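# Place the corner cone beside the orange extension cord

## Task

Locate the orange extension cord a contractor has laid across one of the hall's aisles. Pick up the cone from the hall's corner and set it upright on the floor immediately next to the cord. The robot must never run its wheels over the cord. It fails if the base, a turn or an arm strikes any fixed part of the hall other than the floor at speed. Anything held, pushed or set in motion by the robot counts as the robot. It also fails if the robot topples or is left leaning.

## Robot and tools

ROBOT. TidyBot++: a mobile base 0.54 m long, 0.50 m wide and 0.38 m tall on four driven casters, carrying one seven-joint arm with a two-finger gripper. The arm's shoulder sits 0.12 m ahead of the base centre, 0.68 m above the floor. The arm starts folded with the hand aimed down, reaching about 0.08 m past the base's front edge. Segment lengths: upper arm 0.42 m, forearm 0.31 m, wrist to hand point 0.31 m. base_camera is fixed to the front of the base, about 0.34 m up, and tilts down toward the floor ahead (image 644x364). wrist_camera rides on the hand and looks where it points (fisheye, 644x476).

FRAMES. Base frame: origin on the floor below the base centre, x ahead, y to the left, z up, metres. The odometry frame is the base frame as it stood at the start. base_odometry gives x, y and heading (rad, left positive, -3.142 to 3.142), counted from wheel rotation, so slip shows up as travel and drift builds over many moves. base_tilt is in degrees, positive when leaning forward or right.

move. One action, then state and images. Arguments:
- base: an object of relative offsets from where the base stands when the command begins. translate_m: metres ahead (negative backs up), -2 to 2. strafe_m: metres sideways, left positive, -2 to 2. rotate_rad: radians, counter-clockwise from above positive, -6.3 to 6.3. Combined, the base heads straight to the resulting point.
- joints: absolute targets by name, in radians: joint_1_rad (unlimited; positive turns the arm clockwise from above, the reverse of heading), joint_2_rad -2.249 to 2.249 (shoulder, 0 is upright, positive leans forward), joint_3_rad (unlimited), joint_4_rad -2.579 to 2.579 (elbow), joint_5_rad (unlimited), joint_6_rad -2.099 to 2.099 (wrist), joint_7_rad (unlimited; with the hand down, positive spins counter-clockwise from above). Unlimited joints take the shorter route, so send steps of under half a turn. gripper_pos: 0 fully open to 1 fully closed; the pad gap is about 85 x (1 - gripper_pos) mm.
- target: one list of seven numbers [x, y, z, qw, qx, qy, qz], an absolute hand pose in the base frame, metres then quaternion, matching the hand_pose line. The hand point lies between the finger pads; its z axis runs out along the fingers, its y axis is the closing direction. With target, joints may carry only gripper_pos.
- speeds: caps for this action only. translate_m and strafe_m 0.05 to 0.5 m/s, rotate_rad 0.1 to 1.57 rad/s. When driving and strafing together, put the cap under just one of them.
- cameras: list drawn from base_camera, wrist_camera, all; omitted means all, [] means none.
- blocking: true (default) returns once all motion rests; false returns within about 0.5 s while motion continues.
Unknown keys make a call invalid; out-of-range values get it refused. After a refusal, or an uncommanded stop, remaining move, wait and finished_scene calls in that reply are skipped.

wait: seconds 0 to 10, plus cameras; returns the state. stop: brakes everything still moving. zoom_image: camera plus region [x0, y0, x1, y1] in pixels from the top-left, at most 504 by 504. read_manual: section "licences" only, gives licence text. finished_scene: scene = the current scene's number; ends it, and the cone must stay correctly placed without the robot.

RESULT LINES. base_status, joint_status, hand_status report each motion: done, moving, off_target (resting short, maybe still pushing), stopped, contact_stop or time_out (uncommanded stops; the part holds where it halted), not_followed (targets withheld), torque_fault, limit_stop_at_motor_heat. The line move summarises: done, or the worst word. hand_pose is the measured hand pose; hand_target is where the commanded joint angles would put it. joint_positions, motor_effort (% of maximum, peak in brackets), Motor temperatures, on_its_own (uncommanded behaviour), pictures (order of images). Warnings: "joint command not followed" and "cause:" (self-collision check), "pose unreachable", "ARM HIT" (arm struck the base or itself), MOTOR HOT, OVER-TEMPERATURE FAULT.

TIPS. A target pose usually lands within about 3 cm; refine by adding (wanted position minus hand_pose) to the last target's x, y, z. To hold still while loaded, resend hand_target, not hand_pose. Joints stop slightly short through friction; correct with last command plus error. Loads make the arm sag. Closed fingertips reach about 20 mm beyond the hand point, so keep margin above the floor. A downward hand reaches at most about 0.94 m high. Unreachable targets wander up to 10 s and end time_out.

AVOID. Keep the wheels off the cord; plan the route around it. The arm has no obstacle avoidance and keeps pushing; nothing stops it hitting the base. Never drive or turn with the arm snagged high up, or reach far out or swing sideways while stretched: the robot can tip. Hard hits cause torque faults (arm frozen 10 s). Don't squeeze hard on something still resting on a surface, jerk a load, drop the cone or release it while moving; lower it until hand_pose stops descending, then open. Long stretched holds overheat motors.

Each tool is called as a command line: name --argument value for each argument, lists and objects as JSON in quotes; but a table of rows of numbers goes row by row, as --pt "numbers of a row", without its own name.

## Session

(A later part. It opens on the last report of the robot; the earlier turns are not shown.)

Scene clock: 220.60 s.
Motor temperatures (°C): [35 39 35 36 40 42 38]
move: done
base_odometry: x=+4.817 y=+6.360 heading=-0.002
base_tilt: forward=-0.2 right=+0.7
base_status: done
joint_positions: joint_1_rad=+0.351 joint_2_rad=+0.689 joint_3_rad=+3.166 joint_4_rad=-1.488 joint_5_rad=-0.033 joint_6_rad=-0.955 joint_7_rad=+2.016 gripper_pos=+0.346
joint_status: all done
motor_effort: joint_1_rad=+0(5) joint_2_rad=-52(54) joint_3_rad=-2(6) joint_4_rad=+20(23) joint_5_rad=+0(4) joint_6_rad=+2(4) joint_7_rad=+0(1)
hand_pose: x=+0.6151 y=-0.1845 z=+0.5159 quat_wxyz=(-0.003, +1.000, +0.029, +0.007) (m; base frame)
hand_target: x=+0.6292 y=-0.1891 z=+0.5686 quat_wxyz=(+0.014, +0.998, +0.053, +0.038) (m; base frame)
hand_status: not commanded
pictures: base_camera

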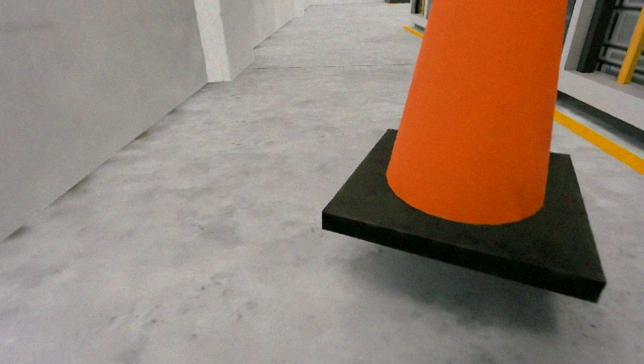

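move --base '{"translate_m": 2.0}' --cameras '["base_camera"]'

zoom_image --camera "base_camera" --region '[200, 0, 450, 70]'

Scene clock: 230.10 s.
Motor temperatures (°C): [35 40 35 36 40 42 38]
move: done
base_odometry: x=+6.817 y=+6.356 heading=-0.001
base_tilt: forward=-0.2 right=+0.6
base_status: done
joint_positions: joint_1_rad=+0.351 joint_2_rad=+0.689 joint_3_rad=+3.166 joint_4_rad=-1.490 joint_5_rad=-0.033 joint_6_rad=-0.955 joint_7_rad=+2.016 gripper_pos=+0.346
joint_status: not commanded
motor_effort: joint_1_rad=+0(3) joint_2_rad=-52(53) joint_3_rad=-2(3) joint_4_rad=+21(22) joint_5_rad=+0(1) joint_6_rad=+3(3) joint_7_rad=-1(1)
hand_pose: x=+0.6143 y=-0.1842 z=+0.5156 quat_wxyz=(-0.004, +1.000, +0.029, +0.006) (m; base frame)
hand_target: x=+0.6292 y=-0.1891 z=+0.5686 quat_wxyz=(+0.014, +0.998, +0.053, +0.038) (m; base frame)
hand_status: not commanded
pictures: base_camera

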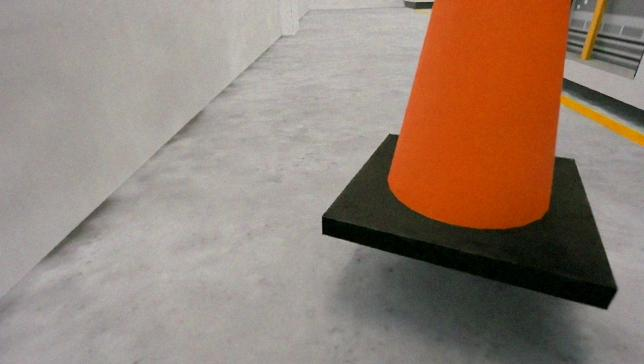

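Scaled by 2.016.

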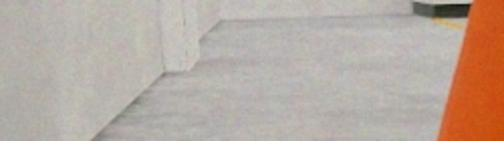

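move --base '{"translate_m": 1.9}' --cameras '["base_camera"]'

move --base '{"rotate_rad": -0.8}' --joints '{"joint_1_rad": -0.75}' --cameras '["base_camera"]'

zoom_image --camera "base_camera" --region '[100, 0, 600, 100]'

Scene clock: 241.17 s.
Motor temperatures (°C): [35 40 35 36 40 42 38]
move: done
base_odometry: x=+8.717 y=+6.354 heading=-0.001
base_tilt: forward=-0.2 right=+0.7
base_status: done
joint_positions: joint_1_rad=+0.351 joint_2_rad=+0.689 joint_3_rad=+3.166 joint_4_rad=-1.490 joint_5_rad=-0.033 joint_6_rad=-0.955 joint_7_rad=+2.016 gripper_pos=+0.346
joint_status: not commanded
motor_effort: joint_1_rad=+0(2) joint_2_rad=-51(54) joint_3_rad=-1(3) joint_4_rad=+19(22) joint_5_rad=+1(1) joint_6_rad=-1(3) joint_7_rad=+0(1)
hand_pose: x=+0.6139 y=-0.1840 z=+0.5156 quat_wxyz=(-0.004, +1.000, +0.029, +0.006) (m; base frame)
hand_target: x=+0.6292 y=-0.1891 z=+0.5686 quat_wxyz=(+0.014, +0.998, +0.053, +0.038) (m; base frame)
hand_status: not commanded
pictures: base_camera

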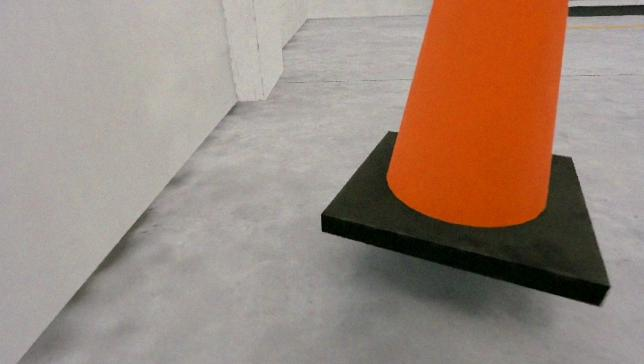

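Scene clock: 244.70 s.
Motor temperatures (°C): [35 40 35 36 40 42 38]
move: time_out
base_odometry: x=+8.717 y=+6.353 heading=-0.790
base_tilt: forward=-0.2 right=+0.6
base_status: rotate_rad time_out (by the wheels' count: -0.789 of -0.800)
joint_positions: joint_1_rad=-0.748 joint_2_rad=+0.689 joint_3_rad=+3.152 joint_4_rad=-1.490 joint_5_rad=-0.025 joint_6_rad=-0.956 joint_7_rad=+2.017 gripper_pos=+0.346
joint_status: all done
motor_effort: joint_1_rad=+0(11) joint_2_rad=-52(54) joint_3_rad=-1(9) joint_4_rad=+20(22) joint_5_rad=+0(6) joint_6_rad=+2(3) joint_7_rad=-1(1)
hand_pose: x=+0.5046 y=+0.3608 z=+0.5158 quat_wxyz=(-0.007, +0.833, +0.553, +0.003) (m; base frame)
hand_target: x=+0.5190 y=+0.3689 z=+0.5686 quat_wxyz=(-0.008, +0.823, +0.567, +0.040) (m; base frame)
hand_status: not commanded
pictures: base_camera

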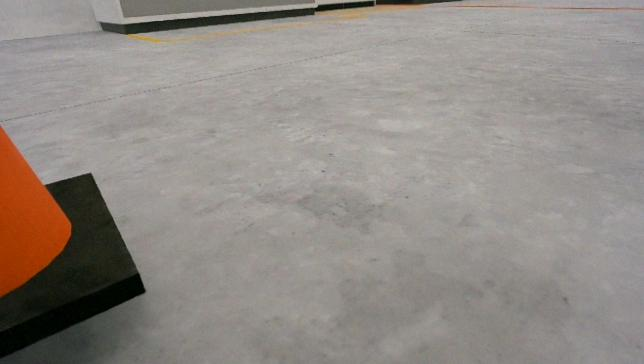

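Scaled by 1.008.

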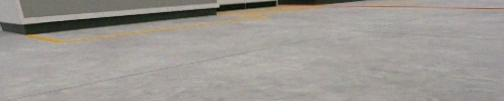

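move --base '{"translate_m": 1.5}' --cameras '[]'

move --base '{"rotate_rad": -0.78}' --cameras '["base_camera"]'

zoom_image --camera "base_camera" --region '[144, 0, 644, 100]'

Scene clock: 258.93 s.
Motor temperatures (°C): [35 40 35 36 40 42 38]
move: done
base_odometry: x=+9.773 y=+5.287 heading=-0.791
base_tilt: forward=-0.2 right=+0.6
base_status: done
joint_positions: joint_1_rad=-0.748 joint_2_rad=+0.688 joint_3_rad=+3.154 joint_4_rad=-1.490 joint_5_rad=-0.025 joint_6_rad=-0.956 joint_7_rad=+2.017 gripper_pos=+0.346
joint_status: not commanded
motor_effort: joint_1_rad=+0(5) joint_2_rad=-52(53) joint_3_rad=-2(5) joint_4_rad=+20(23) joint_5_rad=+0(3) joint_6_rad=+2(4) joint_7_rad=+0(1)
hand_pose: x=+0.5052 y=+0.3602 z=+0.5161 quat_wxyz=(-0.007, +0.834, +0.552, +0.003) (m; base frame)
hand_target: x=+0.5190 y=+0.3689 z=+0.5686 quat_wxyz=(-0.008, +0.823, +0.567, +0.040) (m; base frame)
hand_status: not commanded
pictures: none
No camera images: "cameras" was empty.

Scene clock: 261.03 s.
Motor temperatures (°C): [35 40 35 36 40 42 38]
move: done
base_odometry: x=+9.773 y=+5.287 heading=-1.571
base_tilt: forward=-0.2 right=+0.6
base_status: done
joint_positions: joint_1_rad=-0.745 joint_2_rad=+0.688 joint_3_rad=+3.170 joint_4_rad=-1.492 joint_5_rad=-0.025 joint_6_rad=-0.956 joint_7_rad=+2.017 gripper_pos=+0.346
joint_status: not commanded
motor_effort: joint_1_rad=+0(7) joint_2_rad=-52(53) joint_3_rad=-2(7) joint_4_rad=+21(21) joint_5_rad=+0(4) joint_6_rad=+2(3) joint_7_rad=-1(1)
hand_pose: x=+0.5112 y=+0.3519 z=+0.5155 quat_wxyz=(-0.001, +0.838, +0.545, +0.003) (m; base frame)
hand_target: x=+0.5190 y=+0.3689 z=+0.5686 quat_wxyz=(-0.008, +0.823, +0.567, +0.040) (m; base frame)
hand_status: not commanded
pictures: base_camera

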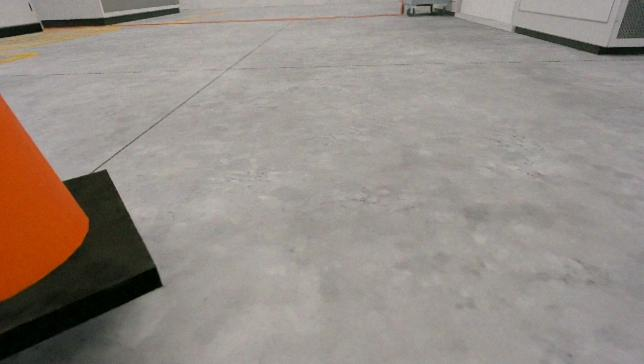

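Scaled by 1.008.

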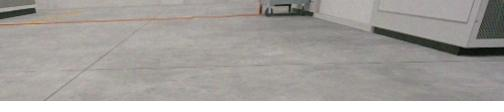

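move --base '{"translate_m": 2.0}' --cameras '["base_camera"]'

Scene clock: 270.47 s.
Motor temperatures (°C): [35 40 35 36 40 42 38]
move: done
base_odometry: x=+9.772 y=+3.287 heading=-1.572
base_tilt: forward=-0.2 right=+0.6
base_status: done
joint_positions: joint_1_rad=-0.749 joint_2_rad=+0.688 joint_3_rad=+3.169 joint_4_rad=-1.492 joint_5_rad=-0.025 joint_6_rad=-0.956 joint_7_rad=+2.017 gripper_pos=+0.346
joint_status: not commanded
motor_effort: joint_1_rad=+1(4) joint_2_rad=-53(54) joint_3_rad=-1(4) joint_4_rad=+20(23) joint_5_rad=+0(2) joint_6_rad=+1(3) joint_7_rad=-1(1)
hand_pose: x=+0.5093 y=+0.3540 z=+0.5155 quat_wxyz=(-0.002, +0.837, +0.548, +0.003) (m; base frame)
hand_target: x=+0.5190 y=+0.3689 z=+0.5686 quat_wxyz=(-0.008, +0.823, +0.567, +0.040) (m; base frame)
hand_status: not commanded
pictures: base_camera

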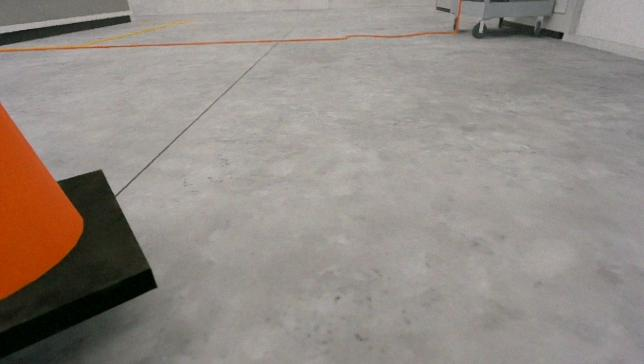

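move --base '{"translate_m": 1.9, "strafe_m": 0.5}' --joints '{"joint_1_rad": 0}'

Scene clock: 280.17 s.
Motor temperatures (°C): [35 40 35 36 40 42 38]
move: done
base_odometry: x=+10.270 y=+1.386 heading=-1.572
base_tilt: forward=-0.2 right=+0.6
base_status: done
joint_positions: joint_1_rad=-0.008 joint_2_rad=+0.688 joint_3_rad=+3.166 joint_4_rad=-1.490 joint_5_rad=-0.025 joint_6_rad=-0.956 joint_7_rad=+2.017 gripper_pos=+0.346
joint_status: all done
motor_effort: joint_1_rad=+0(6) joint_2_rad=-52(53) joint_3_rad=-2(6) joint_4_rad=+21(22) joint_5_rad=-1(3) joint_6_rad=+3(4) joint_7_rad=-1(1)
hand_pose: x=+0.6470 y=-0.0008 z=+0.5162 quat_wxyz=(-0.001, +0.978, +0.209, +0.004) (m; base frame)
hand_target: x=+0.6631 y=-0.0027 z=+0.5686 quat_wxyz=(+0.007, +0.973, +0.226, +0.040) (m; base frame)
hand_status: not commanded
pictures: base_camera, wrist_camera
camera_calibration:
wrist_camera: T_world_to_cam=[[0.382353, -0.922982, -0.0437213, -0.215693], [-0.92333, -0.379818, -0.0565644, 0.686069], [0.0356018, 0.0619968, -0.997441, 0.623847], [0, 0, 0, 1]] pos_world=[0.693729, 0.0228239, 0.651627]

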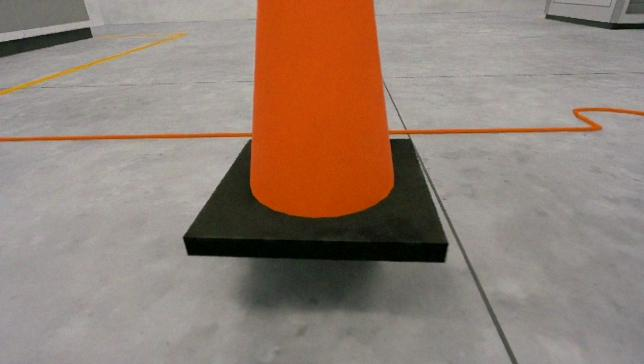

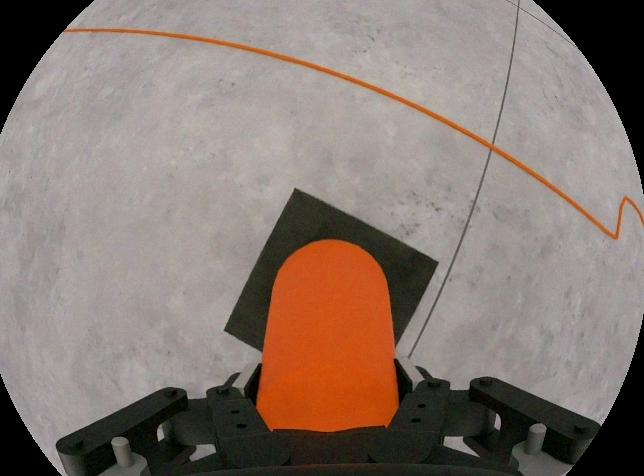

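move --base '{"translate_m": 0.27}' --speeds '{"translate_m": 0.25}' --joints '{"joint_2_rad": 0.70, "joint_6_rad": -0.90}'

Scene clock: 287.00 s.
Motor temperatures (°C): [35 40 35 36 40 42 38]
move: off_target
base_odometry: x=+10.270 y=+1.116 heading=-1.572
base_tilt: forward=-0.2 right=+0.6
base_status: done
joint_positions: joint_1_rad=-0.007 joint_2_rad=+0.779 joint_3_rad=+3.166 joint_4_rad=-1.485 joint_5_rad=-0.025 joint_6_rad=-0.947 joint_7_rad=+2.017 gripper_pos=+0.346
joint_status: joint_2_rad off_target (ended at +0.779, target +0.700); the others done
motor_effort: joint_1_rad=-1(3) joint_2_rad=-52(56) joint_3_rad=-2(3) joint_4_rad=+18(21) joint_5_rad=+0(1) joint_6_rad=-1(3) joint_7_rad=+0(1)
hand_pose: x=+0.6350 y=-0.0013 z=+0.4698 quat_wxyz=(-0.009, +0.977, +0.208, -0.033) (m; base frame)
hand_target: x=+0.6818 y=-0.0034 z=+0.5215 quat_wxyz=(+0.010, +0.973, +0.226, +0.045) (m; base frame)
hand_status: not commanded
pictures: base_camera, wrist_camera
camera_calibration:
wrist_camera: T_world_to_cam=[[0.377545, -0.923175, -0.0721641, -0.197104], [-0.925065, -0.379505, 0.0151848, 0.639595], [-0.0414048, 0.0610235, -0.997277, 0.626899], [0, 0, 0, 1]] pos_world=[0.69204, 0.0225119, 0.601256]

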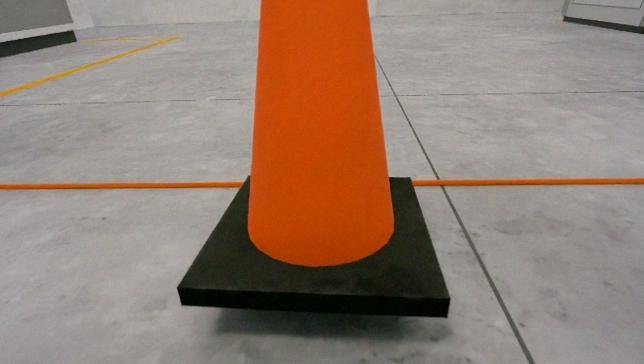

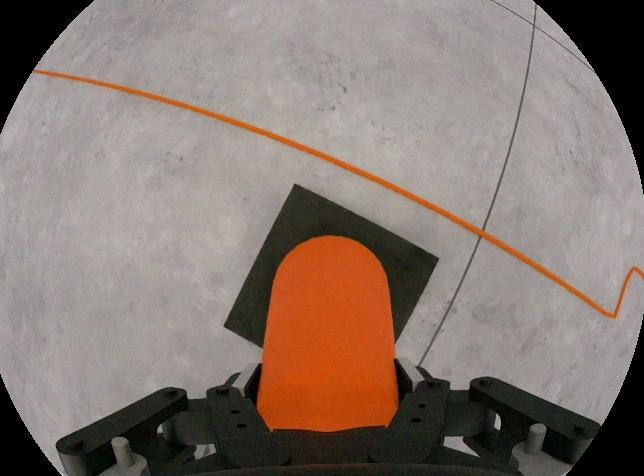

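move --joints '{"joint_2_rad": 0.76, "joint_6_rad": -0.80}' --cameras '[]'

move --joints '{"joint_2_rad": 0.80, "joint_6_rad": -0.77}' --cameras '["base_camera", "wrist_camera"]'

Scene clock: 292.27 s.
Motor temperatures (°C): [35 40 35 36 40 42 38]
move: off_target
base_odometry: x=+10.270 y=+1.116 heading=-1.572
base_tilt: forward=-0.2 right=+0.6
base_status: not commanded
joint_positions: joint_1_rad=-0.007 joint_2_rad=+0.837 joint_3_rad=+3.166 joint_4_rad=-1.486 joint_5_rad=-0.025 joint_6_rad=-0.865 joint_7_rad=+2.017 gripper_pos=+0.346
joint_status: joint_2_rad off_target (ended at +0.837, target +0.760); the others done
motor_effort: joint_1_rad=-1(2) joint_2_rad=-55(56) joint_3_rad=-1(3) joint_4_rad=+18(18) joint_5_rad=+0(2) joint_6_rad=+1(2) joint_7_rad=-1(1)
hand_pose: x=+0.6471 y=-0.0020 z=+0.4380 quat_wxyz=(-0.005, +0.978, +0.208, -0.022) (m; base frame)
hand_target: x=+0.7022 y=-0.0041 z=+0.4905 quat_wxyz=(+0.015, +0.972, +0.226, +0.064) (m; base frame)
hand_status: not commanded
pictures: none
No camera images: "cameras" was empty.

Scene clock: 293.03 s.
Motor temperatures (°C): [35 40 35 36 40 42 38]
move: off_target
base_odometry: x=+10.270 y=+1.116 heading=-1.572
base_tilt: forward=-0.2 right=+0.6
base_status: not commanded
joint_positions: joint_1_rad=-0.008 joint_2_rad=+0.862 joint_3_rad=+3.166 joint_4_rad=-1.485 joint_5_rad=-0.025 joint_6_rad=-0.828 joint_7_rad=+2.017 gripper_pos=+0.346
joint_status: joint_2_rad off_target (ended at +0.862, target +0.800); the others done
motor_effort: joint_1_rad=+2(3) joint_2_rad=-51(55) joint_3_rad=+0(3) joint_4_rad=+15(18) joint_5_rad=+1(1) joint_6_rad=+0(2) joint_7_rad=-1(1)
hand_pose: x=+0.6526 y=-0.0021 z=+0.4242 quat_wxyz=(-0.004, +0.978, +0.209, -0.016) (m; base frame)
hand_target: x=+0.7033 y=-0.0043 z=+0.4684 quat_wxyz=(+0.014, +0.972, +0.226, +0.059) (m; base frame)
hand_status: not commanded
pictures: base_camera, wrist_camera
camera_calibration:
wrist_camera: T_world_to_cam=[[0.380876, -0.922964, -0.0554203, -0.217105], [-0.924609, -0.380549, -0.0167438, 0.669465], [-0.0056362, 0.0576195, -0.998323, 0.559245], [0, 0, 0, 1]] pos_world=[0.704836, 0.0221605, 0.557484]

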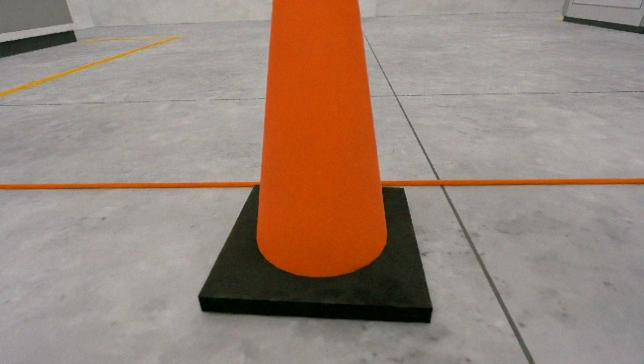

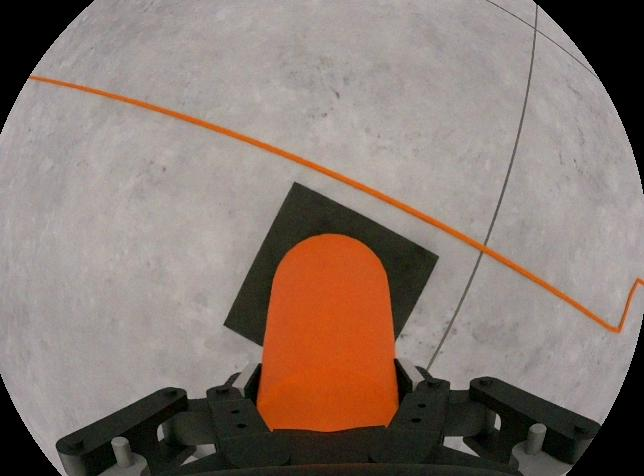

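move --joints '{"joint_2_rad": 0.835, "joint_6_rad": -0.77}' --cameras '[]'

move --joints '{"joint_2_rad": 0.845, "joint_6_rad": -0.775}' --cameras '["base_camera"]'

Scene clock: 297.23 s.
Motor temperatures (°C): [35 40 35 36 40 42 38]
move: done
base_odometry: x=+10.270 y=+1.116 heading=-1.572
base_tilt: forward=-0.2 right=+0.6
base_status: not commanded
joint_positions: joint_1_rad=-0.008 joint_2_rad=+0.863 joint_3_rad=+3.166 joint_4_rad=-1.484 joint_5_rad=-0.025 joint_6_rad=-0.828 joint_7_rad=+2.017 gripper_pos=+0.346
joint_status: all done
motor_effort: joint_1_rad=+2(3) joint_2_rad=-47(52) joint_3_rad=+1(1) joint_4_rad=+14(15) joint_5_rad=+1(2) joint_6_rad=+1(2) joint_7_rad=-1(1)
hand_pose: x=+0.6526 y=-0.0020 z=+0.4238 quat_wxyz=(-0.004, +0.978, +0.209, -0.016) (m; base frame)
hand_target: x=+0.6955 y=-0.0043 z=+0.4480 quat_wxyz=(+0.010, +0.973, +0.226, +0.042) (m; base frame)
hand_status: not commanded
pictures: none
No camera images: "cameras" was empty.

Scene clock: 297.73 s.
Motor temperatures (°C): [35 40 35 36 40 42 38]
move: done
base_odometry: x=+10.270 y=+1.116 heading=-1.572
base_tilt: forward=-0.2 right=+0.6
base_status: not commanded
joint_positions: joint_1_rad=-0.008 joint_2_rad=+0.864 joint_3_rad=+3.166 joint_4_rad=-1.484 joint_5_rad=-0.025 joint_6_rad=-0.828 joint_7_rad=+2.017 gripper_pos=+0.346
joint_status: all done
motor_effort: joint_1_rad=+3(4) joint_2_rad=-44(46) joint_3_rad=+1(2) joint_4_rad=+13(14) joint_5_rad=+2(2) joint_6_rad=+2(2) joint_7_rad=-1(1)
hand_pose: x=+0.6527 y=-0.0019 z=+0.4236 quat_wxyz=(-0.004, +0.978, +0.209, -0.017) (m; base frame)
hand_target: x=+0.6916 y=-0.0043 z=+0.4422 quat_wxyz=(+0.009, +0.973, +0.226, +0.035) (m; base frame)
hand_status: not commanded
pictures: base_camera

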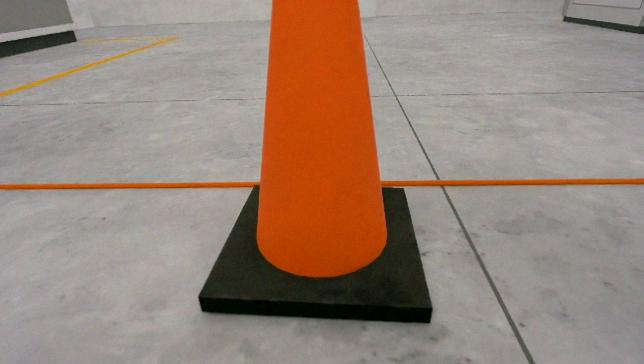

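On the floor.

move --joints '{"gripper_pos": 0}' --cameras '[]'

move --joints '{"joint_2_rad": 0.73, "joint_4_rad": -1.47, "joint_6_rad": -0.86}' --cameras '[]'

move --joints '{"joint_2_rad": 0.6, "joint_4_rad": -1.43, "joint_6_rad": -1.0}' --cameras '["base_camera", "wrist_camera"]'

Scene clock: 305.47 s.
Motor temperatures (°C): [35 40 35 36 40 42 38]
move: done
base_odometry: x=+10.270 y=+1.116 heading=-1.572
base_tilt: forward=-0.2 right=+0.6
base_status: not commanded
joint_positions: joint_1_rad=-0.007 joint_2_rad=+0.858 joint_3_rad=+3.165 joint_4_rad=-1.469 joint_5_rad=-0.025 joint_6_rad=-0.828 joint_7_rad=+2.017 gripper_pos=+0.000
joint_status: all done
motor_effort: joint_1_rad=+0(5) joint_2_rad=-42(49) joint_3_rad=-1(3) joint_4_rad=+12(14) joint_5_rad=+1(3) joint_6_rad=+1(2) joint_7_rad=+0(1)
hand_pose: x=+0.6622 y=-0.0022 z=+0.4298 quat_wxyz=(-0.002, +0.978, +0.209, -0.006) (m; base frame)
hand_target: x=+0.6916 y=-0.0043 z=+0.4422 quat_wxyz=(+0.009, +0.973, +0.226, +0.035) (m; base frame)
hand_status: not commanded
pictures: none
No camera images: "cameras" was empty.

Scene clock: 306.67 s.
Motor temperatures (°C): [35 40 35 36 40 42 38]
move: done
base_odometry: x=+10.270 y=+1.116 heading=-1.572
base_tilt: forward=-0.2 right=+0.6
base_status: not commanded
joint_positions: joint_1_rad=-0.007 joint_2_rad=+0.738 joint_3_rad=+3.165 joint_4_rad=-1.469 joint_5_rad=-0.025 joint_6_rad=-0.828 joint_7_rad=+2.017 gripper_pos=+0.000
joint_status: all done
motor_effort: joint_1_rad=+0(1) joint_2_rad=-41(45) joint_3_rad=-1(2) joint_4_rad=+14(14) joint_5_rad=+0(1) joint_6_rad=+2(3) joint_7_rad=-1(1)
hand_pose: x=+0.6884 y=-0.0020 z=+0.4968 quat_wxyz=(+0.011, +0.977, +0.209, +0.052) (m; base frame)
hand_target: x=+0.6793 y=-0.0036 z=+0.5000 quat_wxyz=(+0.009, +0.973, +0.226, +0.040) (m; base frame)
hand_status: not commanded
pictures: none
No camera images: "cameras" was empty.

Scene clock: 307.93 s.
Motor temperatures (°C): [35 40 35 36 40 42 38]
move: done
base_odometry: x=+10.270 y=+1.116 heading=-1.572
base_tilt: forward=-0.2 right=+0.6
base_status: not commanded
joint_positions: joint_1_rad=-0.007 joint_2_rad=+0.607 joint_3_rad=+3.165 joint_4_rad=-1.446 joint_5_rad=-0.025 joint_6_rad=-0.920 joint_7_rad=+2.017 gripper_pos=+0.000
joint_status: all done
motor_effort: joint_1_rad=+0(1) joint_2_rad=-38(43) joint_3_rad=-1(2) joint_4_rad=+15(16) joint_5_rad=+0(1) joint_6_rad=+3(3) joint_7_rad=-1(1)
hand_pose: x=+0.6904 y=-0.0012 z=+0.5748 quat_wxyz=(+0.016, +0.974, +0.209, +0.083) (m; base frame)
hand_target: x=+0.6732 y=-0.0028 z=+0.5803 quat_wxyz=(+0.011, +0.972, +0.226, +0.055) (m; base frame)
hand_status: not commanded
pictures: base_camera, wrist_camera
camera_calibration:
wrist_camera: T_world_to_cam=[[0.385318, -0.922591, 0.018839, -0.268005], [-0.90177, -0.380797, -0.20446, 0.79944], [0.195807, 0.0617936, -0.978694, 0.559471], [0, 0, 0, 1]] pos_world=[0.714631, 0.0225935, 0.716053]

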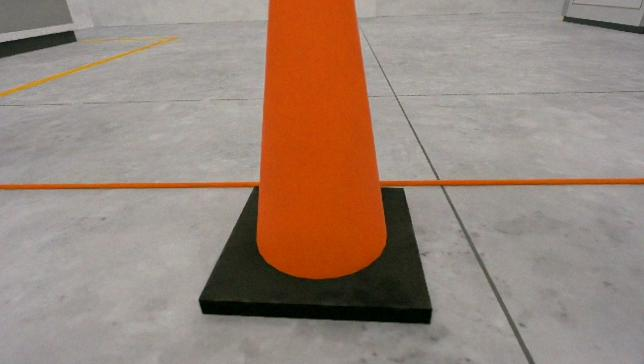

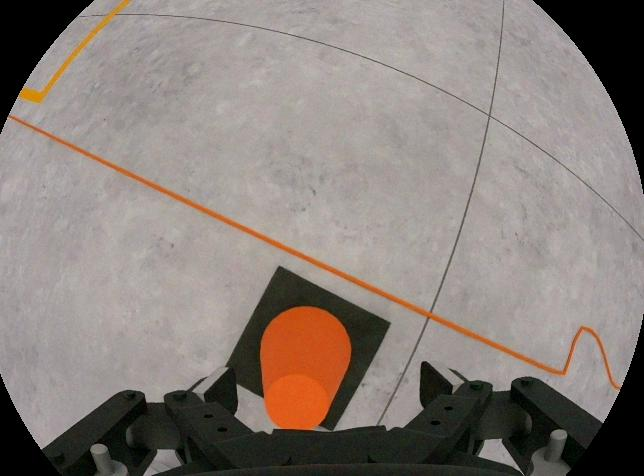

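finished_scene --scene 3

The scene is finished: the task was done.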